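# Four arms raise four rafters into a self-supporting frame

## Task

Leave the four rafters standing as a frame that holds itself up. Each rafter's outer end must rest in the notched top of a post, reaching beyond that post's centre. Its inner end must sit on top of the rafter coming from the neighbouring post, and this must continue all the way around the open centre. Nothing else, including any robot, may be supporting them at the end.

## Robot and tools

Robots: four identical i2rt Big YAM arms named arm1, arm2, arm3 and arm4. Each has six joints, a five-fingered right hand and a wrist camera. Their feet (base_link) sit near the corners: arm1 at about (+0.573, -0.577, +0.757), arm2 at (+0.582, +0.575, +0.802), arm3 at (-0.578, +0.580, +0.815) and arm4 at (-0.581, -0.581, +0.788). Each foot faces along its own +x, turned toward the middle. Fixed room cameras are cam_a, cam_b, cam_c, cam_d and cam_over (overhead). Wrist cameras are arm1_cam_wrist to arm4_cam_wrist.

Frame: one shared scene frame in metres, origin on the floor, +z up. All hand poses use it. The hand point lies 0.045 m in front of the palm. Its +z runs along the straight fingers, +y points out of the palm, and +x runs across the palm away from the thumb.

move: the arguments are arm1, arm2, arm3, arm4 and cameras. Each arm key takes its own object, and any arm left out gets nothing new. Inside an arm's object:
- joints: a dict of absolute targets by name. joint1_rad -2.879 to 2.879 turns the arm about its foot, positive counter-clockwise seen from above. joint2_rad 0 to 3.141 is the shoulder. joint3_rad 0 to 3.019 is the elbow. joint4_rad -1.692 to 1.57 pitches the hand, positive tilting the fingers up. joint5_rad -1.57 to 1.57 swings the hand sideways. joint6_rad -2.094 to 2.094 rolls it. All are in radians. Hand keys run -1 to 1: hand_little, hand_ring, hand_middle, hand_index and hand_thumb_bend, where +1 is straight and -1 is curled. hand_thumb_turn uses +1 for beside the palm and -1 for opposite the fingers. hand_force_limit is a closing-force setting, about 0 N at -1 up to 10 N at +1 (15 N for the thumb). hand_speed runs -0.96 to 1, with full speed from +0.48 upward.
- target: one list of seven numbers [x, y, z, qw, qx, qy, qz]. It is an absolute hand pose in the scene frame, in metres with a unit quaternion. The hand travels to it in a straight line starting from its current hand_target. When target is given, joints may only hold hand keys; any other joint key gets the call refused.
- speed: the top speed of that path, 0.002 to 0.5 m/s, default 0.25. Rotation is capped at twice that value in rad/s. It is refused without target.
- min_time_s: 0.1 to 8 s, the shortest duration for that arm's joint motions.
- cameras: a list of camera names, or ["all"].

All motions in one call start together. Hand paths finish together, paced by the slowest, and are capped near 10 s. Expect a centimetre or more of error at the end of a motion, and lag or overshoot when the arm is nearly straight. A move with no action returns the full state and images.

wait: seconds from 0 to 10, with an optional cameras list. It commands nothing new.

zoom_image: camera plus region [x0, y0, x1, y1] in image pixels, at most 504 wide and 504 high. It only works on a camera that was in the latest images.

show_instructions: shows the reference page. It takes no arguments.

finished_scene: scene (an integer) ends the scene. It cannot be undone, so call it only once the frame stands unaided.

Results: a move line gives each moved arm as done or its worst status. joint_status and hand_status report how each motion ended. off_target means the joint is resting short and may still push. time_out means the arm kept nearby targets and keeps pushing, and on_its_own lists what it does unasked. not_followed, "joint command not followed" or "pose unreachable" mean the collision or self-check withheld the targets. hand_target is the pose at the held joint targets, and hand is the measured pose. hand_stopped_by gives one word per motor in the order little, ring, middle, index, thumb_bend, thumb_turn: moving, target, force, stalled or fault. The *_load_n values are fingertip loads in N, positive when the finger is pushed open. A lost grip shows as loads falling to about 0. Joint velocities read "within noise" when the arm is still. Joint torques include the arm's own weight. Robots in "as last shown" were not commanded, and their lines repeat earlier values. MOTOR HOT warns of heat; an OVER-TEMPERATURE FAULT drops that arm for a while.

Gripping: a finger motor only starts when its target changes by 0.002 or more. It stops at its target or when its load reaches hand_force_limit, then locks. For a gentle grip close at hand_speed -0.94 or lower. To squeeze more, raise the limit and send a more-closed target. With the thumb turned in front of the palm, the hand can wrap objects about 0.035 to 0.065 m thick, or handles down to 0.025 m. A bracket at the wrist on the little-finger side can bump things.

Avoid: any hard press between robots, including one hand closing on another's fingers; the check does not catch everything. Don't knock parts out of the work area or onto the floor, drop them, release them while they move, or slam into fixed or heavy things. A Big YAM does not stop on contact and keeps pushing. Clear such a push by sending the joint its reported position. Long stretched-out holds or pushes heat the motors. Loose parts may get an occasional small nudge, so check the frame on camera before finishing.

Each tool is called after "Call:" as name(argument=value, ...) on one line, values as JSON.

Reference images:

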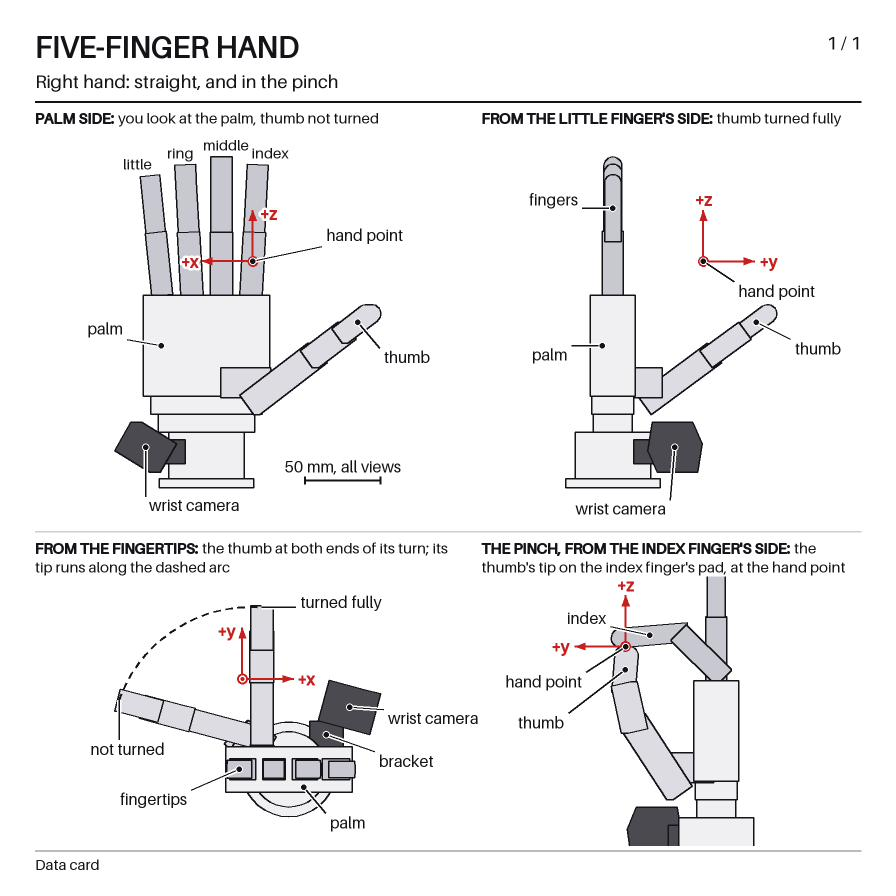

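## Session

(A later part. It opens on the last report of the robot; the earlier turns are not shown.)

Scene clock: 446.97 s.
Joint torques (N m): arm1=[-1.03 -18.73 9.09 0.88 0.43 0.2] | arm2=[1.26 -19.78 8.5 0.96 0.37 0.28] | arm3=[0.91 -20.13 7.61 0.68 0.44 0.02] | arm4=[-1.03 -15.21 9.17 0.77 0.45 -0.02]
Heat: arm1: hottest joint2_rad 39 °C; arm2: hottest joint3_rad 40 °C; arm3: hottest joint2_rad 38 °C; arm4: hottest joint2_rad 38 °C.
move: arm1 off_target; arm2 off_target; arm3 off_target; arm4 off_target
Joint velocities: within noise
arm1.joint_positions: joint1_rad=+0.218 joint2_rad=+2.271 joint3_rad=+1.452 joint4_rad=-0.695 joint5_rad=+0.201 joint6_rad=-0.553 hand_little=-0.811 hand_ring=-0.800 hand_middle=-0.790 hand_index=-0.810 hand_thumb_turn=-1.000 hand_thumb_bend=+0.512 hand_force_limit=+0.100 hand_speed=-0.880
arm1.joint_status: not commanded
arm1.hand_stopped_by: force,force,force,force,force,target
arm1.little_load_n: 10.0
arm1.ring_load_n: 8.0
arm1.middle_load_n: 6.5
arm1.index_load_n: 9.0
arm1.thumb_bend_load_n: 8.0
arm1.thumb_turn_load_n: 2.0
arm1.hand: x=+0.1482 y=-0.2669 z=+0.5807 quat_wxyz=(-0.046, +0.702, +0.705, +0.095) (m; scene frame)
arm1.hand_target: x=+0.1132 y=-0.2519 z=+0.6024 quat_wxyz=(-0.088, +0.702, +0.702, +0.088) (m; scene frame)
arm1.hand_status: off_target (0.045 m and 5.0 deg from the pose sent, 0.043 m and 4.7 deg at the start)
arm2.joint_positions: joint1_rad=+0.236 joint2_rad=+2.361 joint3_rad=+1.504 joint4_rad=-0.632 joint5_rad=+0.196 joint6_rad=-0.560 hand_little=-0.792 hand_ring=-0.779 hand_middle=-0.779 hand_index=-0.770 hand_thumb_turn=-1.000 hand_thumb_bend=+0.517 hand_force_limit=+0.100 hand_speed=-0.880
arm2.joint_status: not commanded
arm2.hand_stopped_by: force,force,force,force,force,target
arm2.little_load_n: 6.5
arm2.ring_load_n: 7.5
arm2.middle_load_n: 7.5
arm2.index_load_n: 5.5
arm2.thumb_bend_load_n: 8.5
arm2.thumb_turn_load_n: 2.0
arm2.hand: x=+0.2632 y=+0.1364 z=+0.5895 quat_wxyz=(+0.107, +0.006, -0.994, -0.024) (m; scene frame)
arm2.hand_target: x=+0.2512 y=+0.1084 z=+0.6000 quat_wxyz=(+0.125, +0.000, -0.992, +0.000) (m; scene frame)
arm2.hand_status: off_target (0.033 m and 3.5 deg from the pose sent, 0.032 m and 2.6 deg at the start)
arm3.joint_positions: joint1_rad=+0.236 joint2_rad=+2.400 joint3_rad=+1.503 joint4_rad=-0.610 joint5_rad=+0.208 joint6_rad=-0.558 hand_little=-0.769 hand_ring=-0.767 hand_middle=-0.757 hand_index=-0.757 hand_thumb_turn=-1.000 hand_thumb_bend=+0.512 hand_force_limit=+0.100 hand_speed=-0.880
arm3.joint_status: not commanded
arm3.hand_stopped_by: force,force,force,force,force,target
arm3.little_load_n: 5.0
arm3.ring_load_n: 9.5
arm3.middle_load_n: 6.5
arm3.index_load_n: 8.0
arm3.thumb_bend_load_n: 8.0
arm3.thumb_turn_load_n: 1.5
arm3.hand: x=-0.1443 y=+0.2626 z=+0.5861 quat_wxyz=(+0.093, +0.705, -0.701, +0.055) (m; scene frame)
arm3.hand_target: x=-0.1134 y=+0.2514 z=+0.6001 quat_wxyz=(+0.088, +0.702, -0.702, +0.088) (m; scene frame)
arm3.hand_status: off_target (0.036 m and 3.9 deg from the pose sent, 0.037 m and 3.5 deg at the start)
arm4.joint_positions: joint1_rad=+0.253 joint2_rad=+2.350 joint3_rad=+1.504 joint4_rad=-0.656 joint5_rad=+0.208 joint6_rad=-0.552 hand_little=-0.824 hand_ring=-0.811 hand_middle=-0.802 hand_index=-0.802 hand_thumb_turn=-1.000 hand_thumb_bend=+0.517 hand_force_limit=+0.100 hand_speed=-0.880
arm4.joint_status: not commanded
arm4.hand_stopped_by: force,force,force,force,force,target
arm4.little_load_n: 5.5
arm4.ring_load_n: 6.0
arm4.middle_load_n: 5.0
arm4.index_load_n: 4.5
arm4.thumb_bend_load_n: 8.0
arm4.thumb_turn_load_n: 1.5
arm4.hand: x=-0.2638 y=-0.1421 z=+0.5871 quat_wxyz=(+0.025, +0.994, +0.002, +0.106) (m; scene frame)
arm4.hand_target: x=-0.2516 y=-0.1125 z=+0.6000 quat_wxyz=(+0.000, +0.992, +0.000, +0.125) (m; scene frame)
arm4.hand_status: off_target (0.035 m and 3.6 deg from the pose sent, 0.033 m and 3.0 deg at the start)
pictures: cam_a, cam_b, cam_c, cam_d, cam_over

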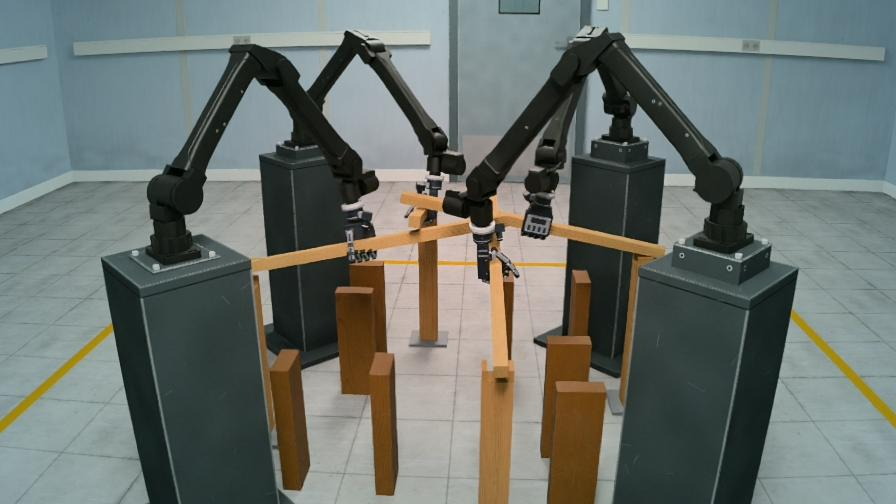

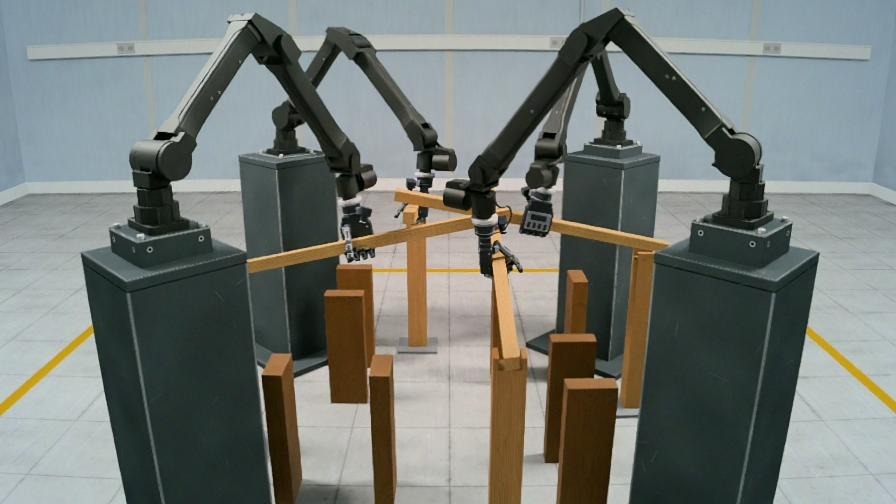

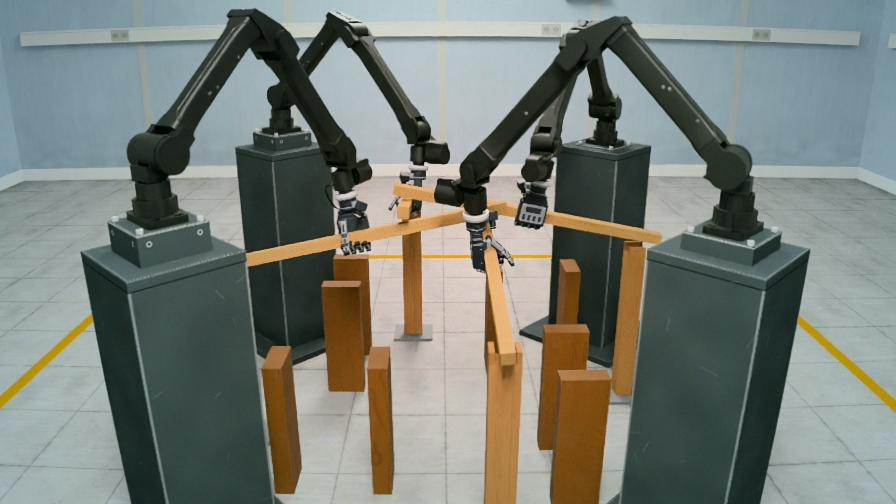

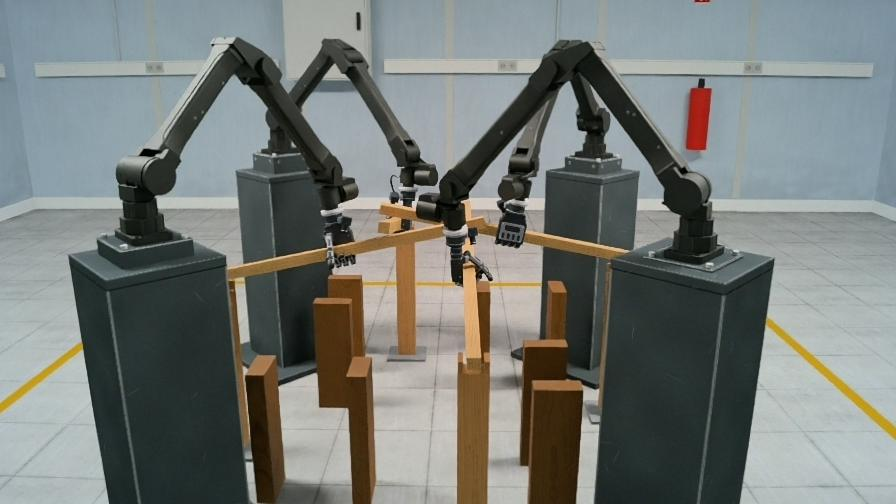

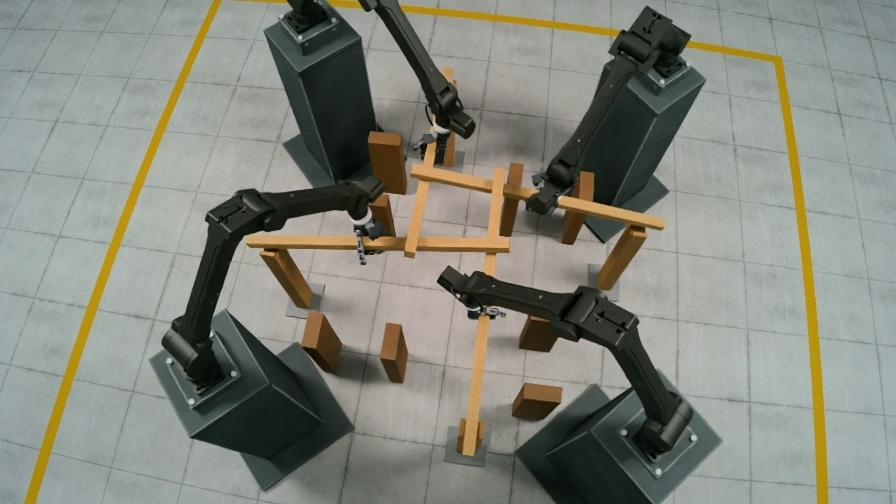

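Call:
move(arm1={"target":[0.1119,-0.2507,0.5809,-0.0882,0.7016,0.7016,0.0882],"speed":0.06}, arm2={"target":[0.2505,0.1035,0.5788,-0.1247,0,0.9922,0],"speed":0.06}, arm3={"target":[-0.1120,0.2505,0.5789,-0.0882,-0.7016,0.7016,-0.0882],"speed":0.06}, arm4={"target":[-0.2507,-0.1117,0.5788,0,0.9922,0,0.1247],"speed":0.06}, cameras=["cam_a","cam_b","cam_c","cam_d"])

Call:
zoom_image(camera="cam_a", region=[460, 330, 530, 400])

Call:
zoom_image(camera="cam_b", region=[470, 320, 540, 390])

Call:
zoom_image(camera="cam_c", region=[470, 320, 540, 390])

Call:
zoom_image(camera="cam_d", region=[440, 330, 510, 400])

Scene clock: 482.93 s.
Joint torques (N m): arm1=[-1.08 -18.84 8.81 0.87 0.46 0.19] | arm2=[1.38 -19.66 8.47 0.98 0.37 0.27] | arm3=[0.85 -21.25 7.62 0.47 0.52 0.07] | arm4=[-0.97 -15.09 8.99 0.75 0.45 -0.01]
Heat: arm1: hottest joint2_rad 40 °C; arm2: hottest joint3_rad 42 °C; arm3: hottest joint2_rad 39 °C; arm4: hottest joint2_rad 39 °C.
move: arm1 off_target; arm2 off_target; arm3 off_target; arm4 off_target
Joint velocities: within noise
arm1.joint_positions: joint1_rad=+0.218 joint2_rad=+2.307 joint3_rad=+1.458 joint4_rad=-0.661 joint5_rad=+0.201 joint6_rad=-0.552 hand_little=-0.811 hand_ring=-0.800 hand_middle=-0.790 hand_index=-0.810 hand_thumb_turn=-1.000 hand_thumb_bend=+0.512 hand_force_limit=+0.100 hand_speed=-0.880
arm1.joint_status: not commanded
arm1.hand_stopped_by: force,force,force,force,force,target
arm1.little_load_n: 10.0
arm1.ring_load_n: 8.0
arm1.middle_load_n: 6.5
arm1.index_load_n: 9.5
arm1.thumb_bend_load_n: 8.0
arm1.thumb_turn_load_n: 2.0
arm1.hand: x=+0.1474 y=-0.2662 z=+0.5620 quat_wxyz=(-0.048, +0.702, +0.704, +0.095) (m; scene frame)
arm1.hand_target: x=+0.1129 y=-0.2517 z=+0.5826 quat_wxyz=(-0.088, +0.702, +0.702, +0.088) (m; scene frame)
arm1.hand_status: off_target (0.043 m and 4.7 deg from the pose sent, 0.040 m and 5.0 deg at the start)
arm2.joint_positions: joint1_rad=+0.239 joint2_rad=+2.405 joint3_rad=+1.529 joint4_rad=-0.612 joint5_rad=+0.196 joint6_rad=-0.557 hand_little=-0.792 hand_ring=-0.779 hand_middle=-0.779 hand_index=-0.770 hand_thumb_turn=-1.000 hand_thumb_bend=+0.517 hand_force_limit=+0.100 hand_speed=-0.880
arm2.joint_status: not commanded
arm2.hand_stopped_by: force,force,force,force,force,target
arm2.little_load_n: 6.5
arm2.ring_load_n: 8.0
arm2.middle_load_n: 7.5
arm2.index_load_n: 5.0
arm2.thumb_bend_load_n: 9.0
arm2.thumb_turn_load_n: 2.0
arm2.hand: x=+0.2622 y=+0.1321 z=+0.5708 quat_wxyz=(+0.108, +0.005, -0.994, -0.023) (m; scene frame)
arm2.hand_target: x=+0.2512 y=+0.1042 z=+0.5801 quat_wxyz=(+0.125, +0.000, -0.992, +0.000) (m; scene frame)
arm2.hand_status: off_target (0.032 m and 3.3 deg from the pose sent, 0.037 m and 3.5 deg at the start)
arm3.joint_positions: joint1_rad=+0.236 joint2_rad=+2.440 joint3_rad=+1.518 joint4_rad=-0.582 joint5_rad=+0.208 joint6_rad=-0.558 hand_little=-0.769 hand_ring=-0.767 hand_middle=-0.757 hand_index=-0.757 hand_thumb_turn=-1.000 hand_thumb_bend=+0.512 hand_force_limit=+0.100 hand_speed=-0.880
arm3.joint_status: not commanded
arm3.hand_stopped_by: force,force,force,force,force,target
arm3.little_load_n: 5.0
arm3.ring_load_n: 9.5
arm3.middle_load_n: 6.5
arm3.index_load_n: 8.0
arm3.thumb_bend_load_n: 8.5
arm3.thumb_turn_load_n: 1.5
arm3.hand: x=-0.1435 y=+0.2622 z=+0.5670 quat_wxyz=(+0.093, +0.705, -0.701, +0.056) (m; scene frame)
arm3.hand_target: x=-0.1128 y=+0.2514 z=+0.5801 quat_wxyz=(+0.088, +0.702, -0.702, +0.088) (m; scene frame)
arm3.hand_status: off_target (0.036 m and 3.7 deg from the pose sent, 0.035 m and 3.9 deg at the start)
arm4.joint_positions: joint1_rad=+0.253 joint2_rad=+2.387 joint3_rad=+1.512 joint4_rad=-0.626 joint5_rad=+0.208 joint6_rad=-0.552 hand_little=-0.824 hand_ring=-0.811 hand_middle=-0.802 hand_index=-0.802 hand_thumb_turn=-1.000 hand_thumb_bend=+0.517 hand_force_limit=+0.100 hand_speed=-0.880
arm4.joint_status: not commanded
arm4.hand_stopped_by: force,force,force,force,force,target
arm4.little_load_n: 5.5
arm4.ring_load_n: 6.0
arm4.middle_load_n: 5.5
arm4.index_load_n: 5.0
arm4.thumb_bend_load_n: 8.0
arm4.thumb_turn_load_n: 1.5
arm4.hand: x=-0.2637 y=-0.1420 z=+0.5680 quat_wxyz=(+0.025, +0.994, +0.002, +0.106) (m; scene frame)
arm4.hand_target: x=-0.2516 y=-0.1125 z=+0.5801 quat_wxyz=(+0.000, +0.992, +0.000, +0.125) (m; scene frame)
arm4.hand_status: off_target (0.035 m and 3.6 deg from the pose sent, 0.034 m and 3.6 deg at the start)
pictures: cam_a, cam_b, cam_c, cam_d

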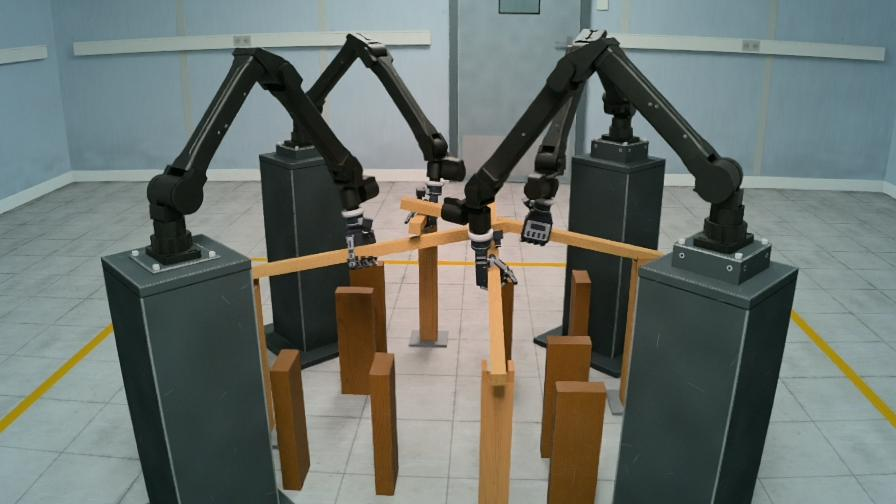

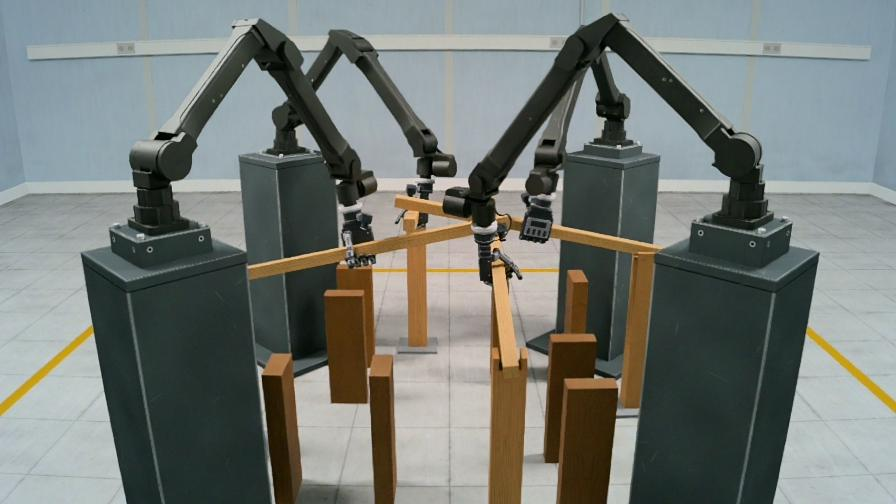

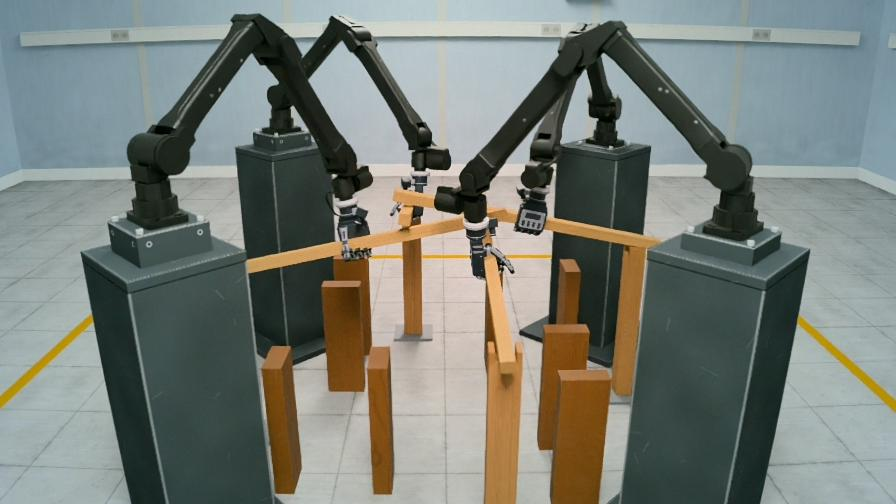

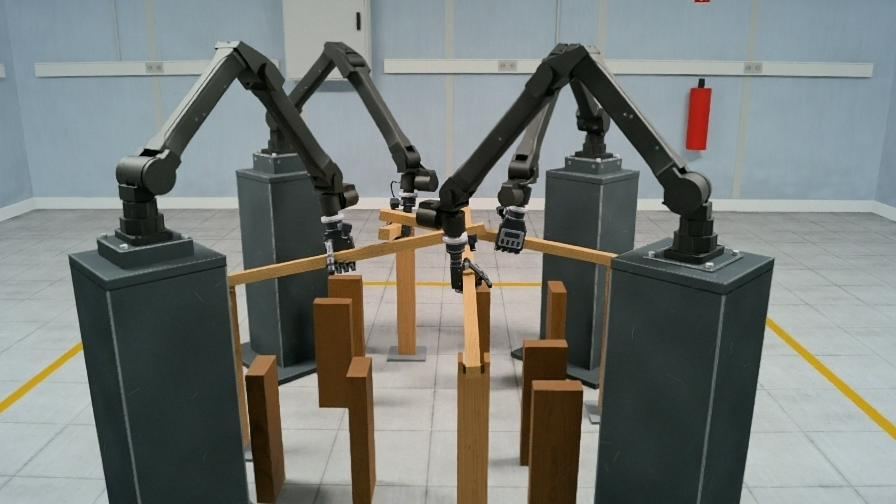

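Scaled by 7.200 from the camera's 896x504 image, which has a finer 1280x720 frame.

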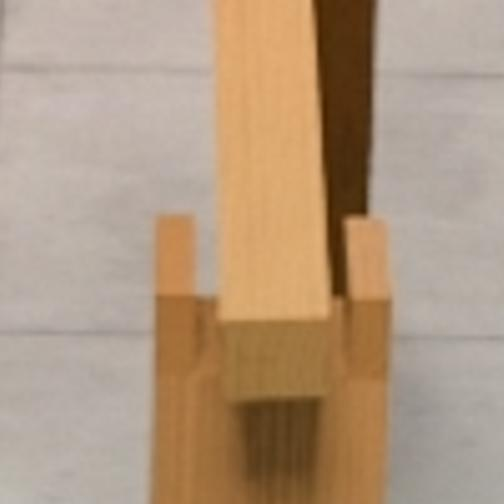

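Scaled by 7.200 from the camera's 896x504 image, which has a finer 1280x720 frame.

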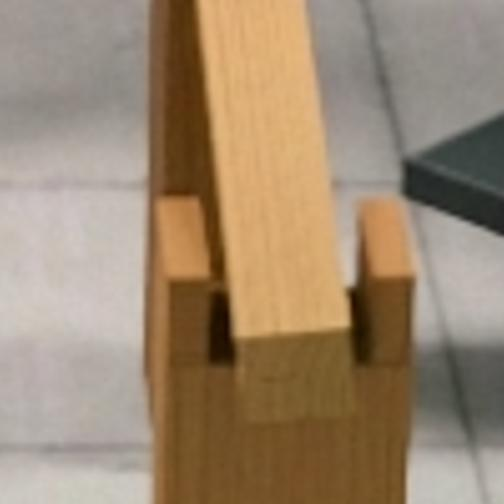

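Scaled by 7.200 from the camera's 896x504 image, which has a finer 1280x720 frame.

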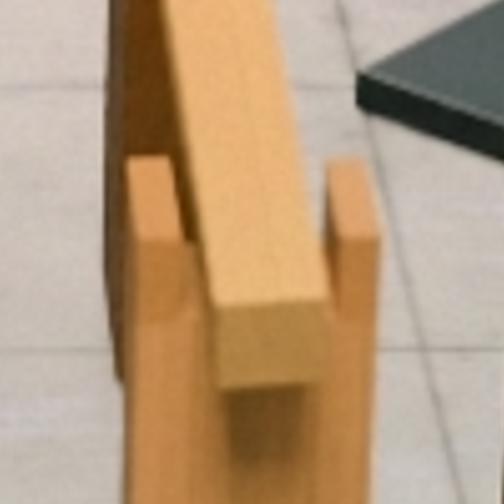

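Scaled by 7.200 from the camera's 896x504 image, which has a finer 1280x720 frame.

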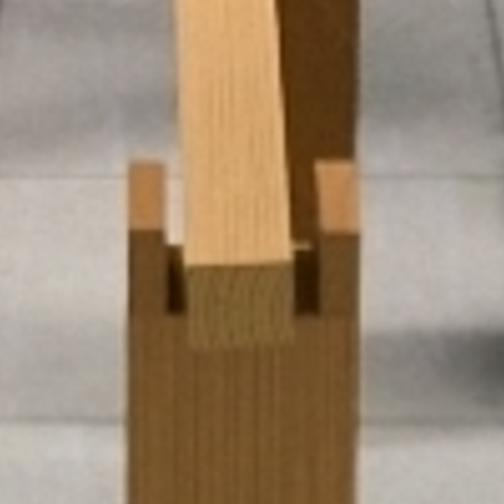

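Call:
move(arm1={"target":[0.1124,-0.2507,0.5669,-0.0882,0.7016,0.7016,0.0882],"speed":0.05}, arm2={"target":[0.2505,0.1035,0.5608,-0.1247,0,0.9922,0],"speed":0.05}, arm3={"target":[-0.1130,0.2505,0.5669,-0.0882,-0.7016,0.7016,-0.0882],"speed":0.05}, arm4={"target":[-0.2507,-0.1117,0.5678,0,0.9922,0,0.1247],"speed":0.05}, cameras=["cam_a","cam_b","cam_c","cam_d"])

Call:
zoom_image(camera="cam_a", region=[460, 330, 530, 400])

Call:
zoom_image(camera="cam_b", region=[470, 320, 540, 390])

Call:
zoom_image(camera="cam_c", region=[470, 320, 540, 390])

Call:
zoom_image(camera="cam_d", region=[440, 330, 510, 400])

Call:
zoom_image(camera="cam_a", region=[560, 190, 700, 330])

Call:
zoom_image(camera="cam_b", region=[560, 190, 700, 330])

Call:
zoom_image(camera="cam_c", region=[560, 190, 700, 330])

Scene clock: 521.83 s.
Joint torques (N m): arm1=[-1.32 -18.96 8.66 0.94 0.43 0.19] | arm2=[1.32 -20.13 8.32 0.99 0.31 0.27] | arm3=[1.08 -20.31 7.34 0.76 0.52 0.07] | arm4=[-1.03 -14.86 8.92 0.79 0.43 -0.04]
Heat: arm1: hottest joint2_rad 38 °C; arm2: hottest joint3_rad 39 °C; arm3: hottest joint3_rad 39 °C; arm4: hottest joint2_rad 40 °C.
move: arm1 off_target; arm2 off_target; arm3 off_target; arm4 off_target
Joint velocities: within noise
arm1.joint_positions: joint1_rad=+0.218 joint2_rad=+2.330 joint3_rad=+1.461 joint4_rad=-0.638 joint5_rad=+0.201 joint6_rad=-0.552 hand_little=-0.811 hand_ring=-0.800 hand_middle=-0.790 hand_index=-0.810 hand_thumb_turn=-1.000 hand_thumb_bend=+0.512 hand_force_limit=+0.100 hand_speed=-0.880
arm1.joint_status: not commanded
arm1.hand_stopped_by: force,force,force,force,force,target
arm1.little_load_n: 9.5
arm1.ring_load_n: 8.0
arm1.middle_load_n: 6.5
arm1.index_load_n: 9.0
arm1.thumb_bend_load_n: 8.0
arm1.thumb_turn_load_n: 1.5
arm1.hand: x=+0.1476 y=-0.2663 z=+0.5496 quat_wxyz=(-0.048, +0.702, +0.704, +0.095) (m; scene frame)
arm1.hand_target: x=+0.1134 y=-0.2517 z=+0.5686 quat_wxyz=(-0.088, +0.702, +0.702, +0.088) (m; scene frame)
arm1.hand_status: off_target (0.042 m and 4.6 deg from the pose sent, 0.039 m and 4.7 deg at the start)
arm2.joint_positions: joint1_rad=+0.239 joint2_rad=+2.439 joint3_rad=+1.541 joint4_rad=-0.588 joint5_rad=+0.198 joint6_rad=-0.556 hand_little=-0.792 hand_ring=-0.779 hand_middle=-0.779 hand_index=-0.770 hand_thumb_turn=-1.000 hand_thumb_bend=+0.517 hand_force_limit=+0.100 hand_speed=-0.880
arm2.joint_status: not commanded
arm2.hand_stopped_by: force,force,force,force,force,target
arm2.little_load_n: 6.5
arm2.ring_load_n: 7.5
arm2.middle_load_n: 7.5
arm2.index_load_n: 5.0
arm2.thumb_bend_load_n: 9.0
arm2.thumb_turn_load_n: 2.0
arm2.hand: x=+0.2616 y=+0.1320 z=+0.5540 quat_wxyz=(+0.109, +0.005, -0.994, -0.023) (m; scene frame)
arm2.hand_target: x=+0.2511 y=+0.1042 z=+0.5620 quat_wxyz=(+0.124, +0.000, -0.992, +0.000) (m; scene frame)
arm2.hand_status: off_target (0.031 m and 3.3 deg from the pose sent, 0.032 m and 3.3 deg at the start)
arm3.joint_positions: joint1_rad=+0.236 joint2_rad=+2.457 joint3_rad=+1.525 joint4_rad=-0.566 joint5_rad=+0.208 joint6_rad=-0.556 hand_little=-0.769 hand_ring=-0.767 hand_middle=-0.757 hand_index=-0.758 hand_thumb_turn=-1.000 hand_thumb_bend=+0.512 hand_force_limit=+0.100 hand_speed=-0.880
arm3.joint_status: not commanded
arm3.hand_stopped_by: force,force,force,force,force,target
arm3.little_load_n: 2.0
arm3.ring_load_n: 5.0
arm3.middle_load_n: 4.5
arm3.index_load_n: 2.0
arm3.thumb_bend_load_n: 8.0
arm3.thumb_turn_load_n: 1.0
arm3.hand: x=-0.1421 y=+0.2615 z=+0.5586 quat_wxyz=(+0.092, +0.704, -0.702, +0.059) (m; scene frame)
arm3.hand_target: x=-0.1137 y=+0.2512 z=+0.5680 quat_wxyz=(+0.088, +0.702, -0.702, +0.088) (m; scene frame)
arm3.hand_status: off_target (0.032 m and 3.4 deg from the pose sent, 0.033 m and 3.7 deg at the start)
arm4.joint_positions: joint1_rad=+0.253 joint2_rad=+2.405 joint3_rad=+1.520 joint4_rad=-0.612 joint5_rad=+0.208 joint6_rad=-0.551 hand_little=-0.824 hand_ring=-0.811 hand_middle=-0.802 hand_index=-0.802 hand_thumb_turn=-1.000 hand_thumb_bend=+0.517 hand_force_limit=+0.100 hand_speed=-0.880
arm4.joint_status: not commanded
arm4.hand_stopped_by: force,force,force,force,force,target
arm4.little_load_n: 5.5
arm4.ring_load_n: 6.0
arm4.middle_load_n: 5.0
arm4.index_load_n: 4.5
arm4.thumb_bend_load_n: 8.0
arm4.thumb_turn_load_n: 1.0
arm4.hand: x=-0.2630 y=-0.1407 z=+0.5592 quat_wxyz=(+0.023, +0.994, +0.001, +0.107) (m; scene frame)
arm4.hand_target: x=-0.2515 y=-0.1124 z=+0.5691 quat_wxyz=(+0.000, +0.992, +0.000, +0.125) (m; scene frame)
arm4.hand_status: off_target (0.033 m and 3.3 deg from the pose sent, 0.033 m and 3.6 deg at the start)
pictures: cam_a, cam_b, cam_c, cam_d

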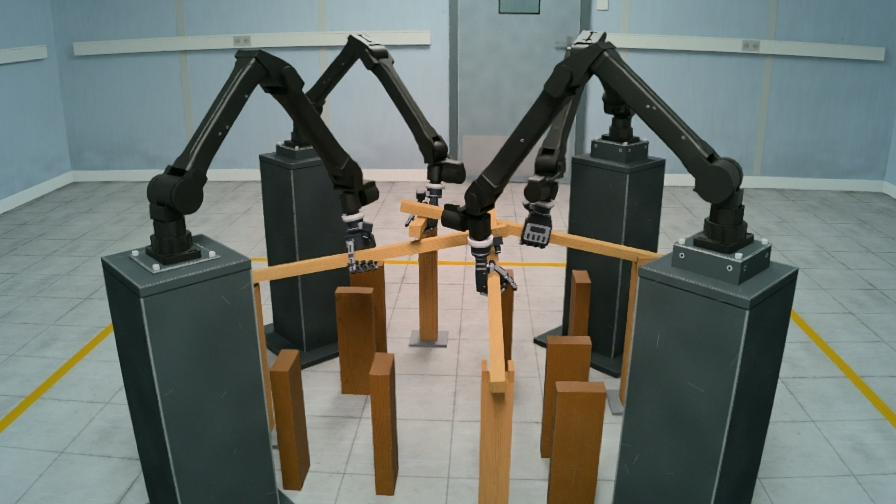

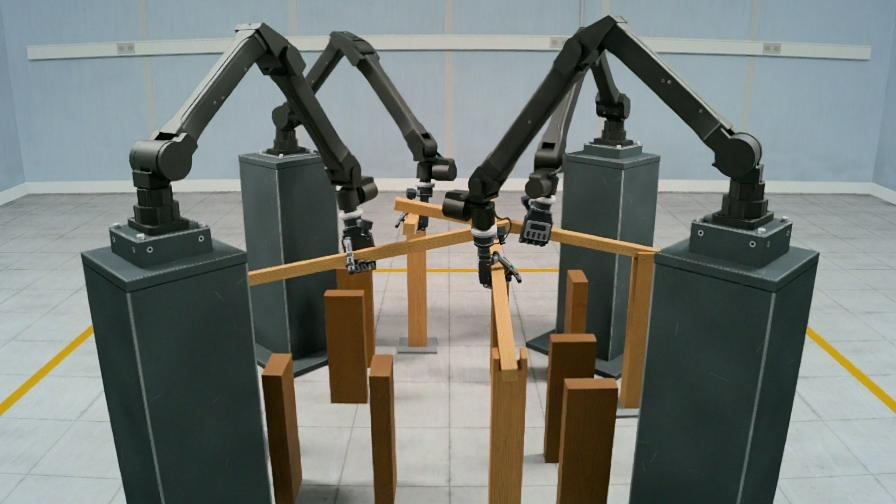

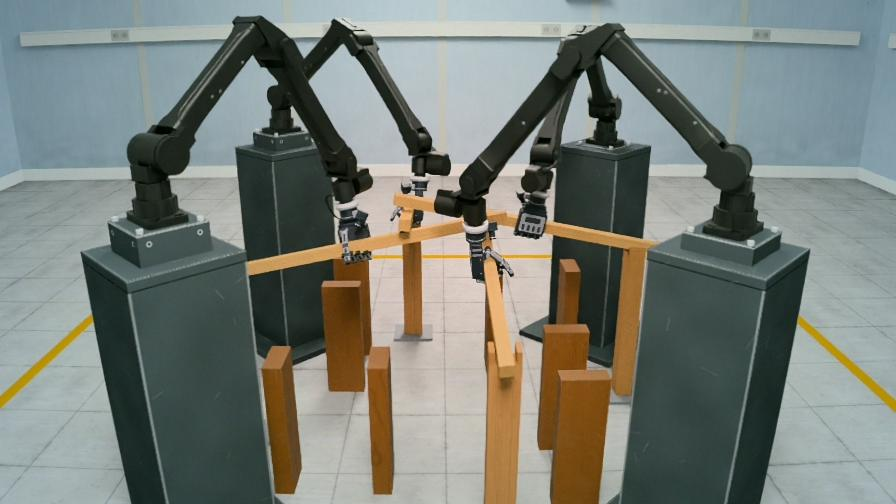

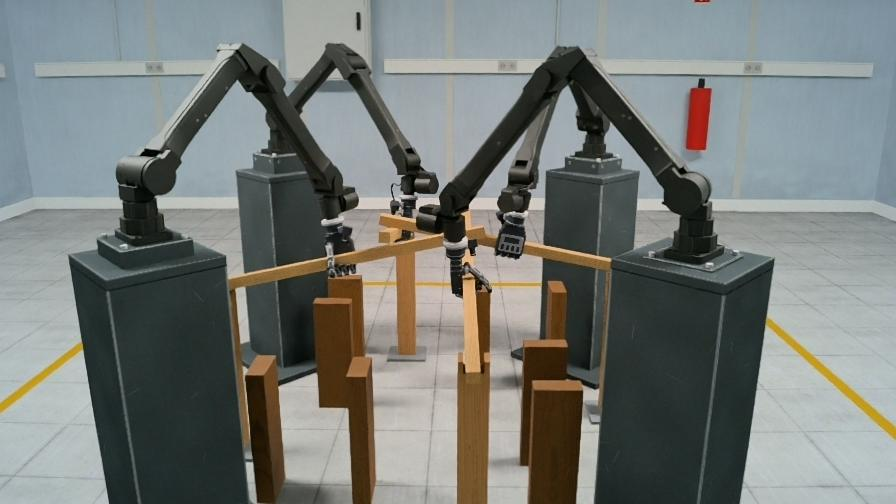

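Scaled by 7.200 from the camera's 896x504 image, which has a finer 1280x720 frame.

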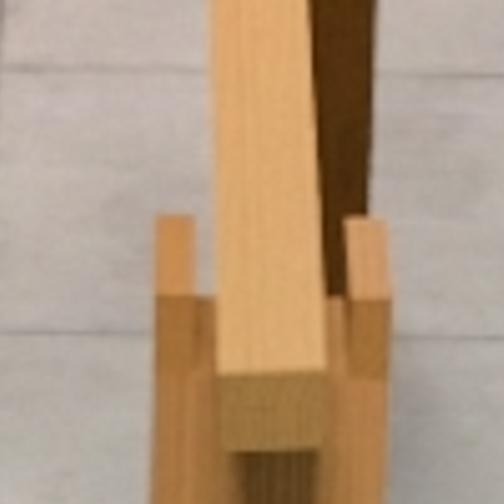

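Scaled by 7.200 from the camera's 896x504 image, which has a finer 1280x720 frame.

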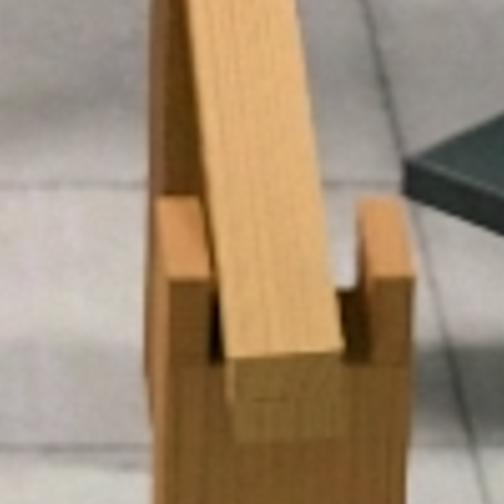

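Scaled by 7.200 from the camera's 896x504 image, which has a finer 1280x720 frame.

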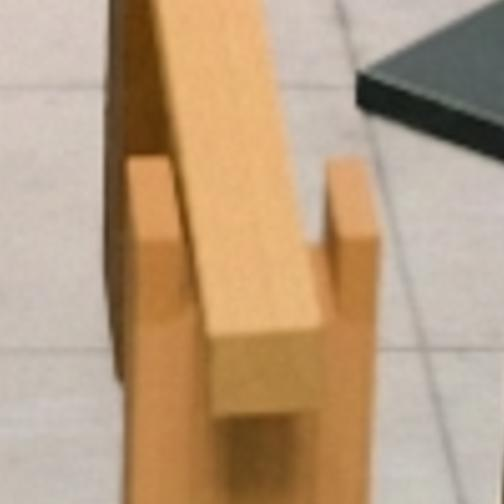

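Scaled by 7.200 from the camera's 896x504 image, which has a finer 1280x720 frame.

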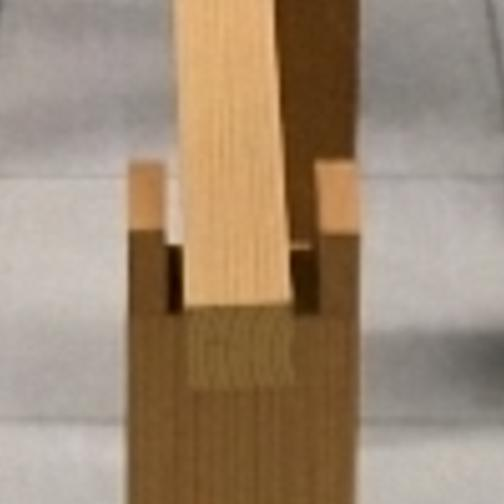

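Scaled by 3.600 from the camera's 896x504 image, which has a finer 1280x720 frame.

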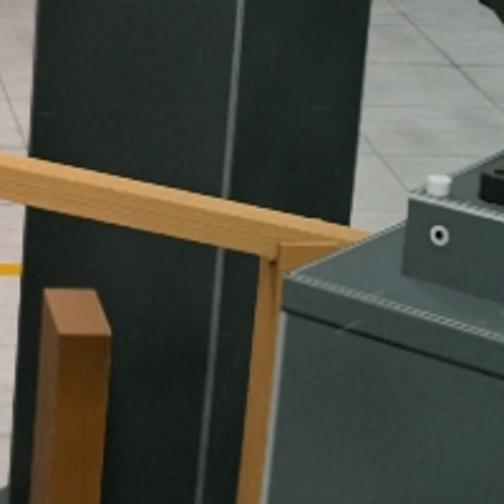

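Scaled by 3.600 from the camera's 896x504 image, which has a finer 1280x720 frame.

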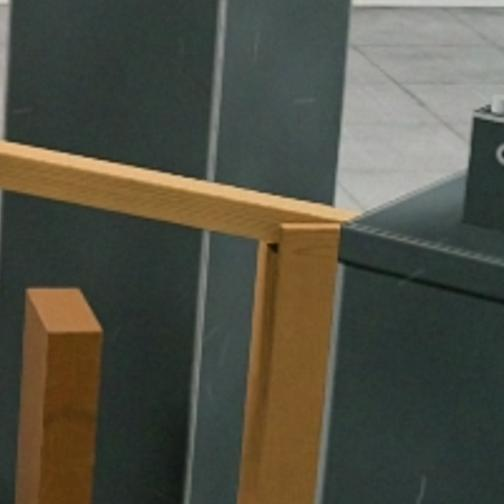

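Scaled by 3.600 from the camera's 896x504 image, which has a finer 1280x720 frame.

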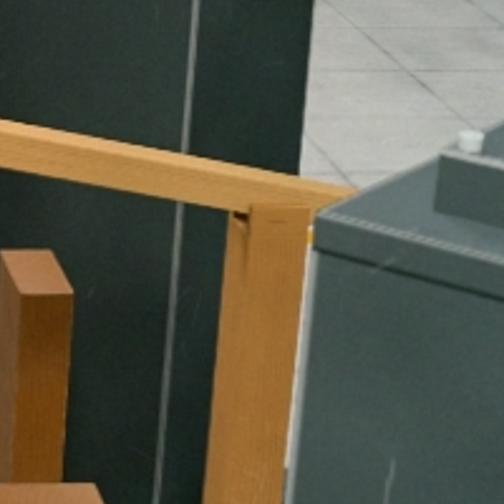

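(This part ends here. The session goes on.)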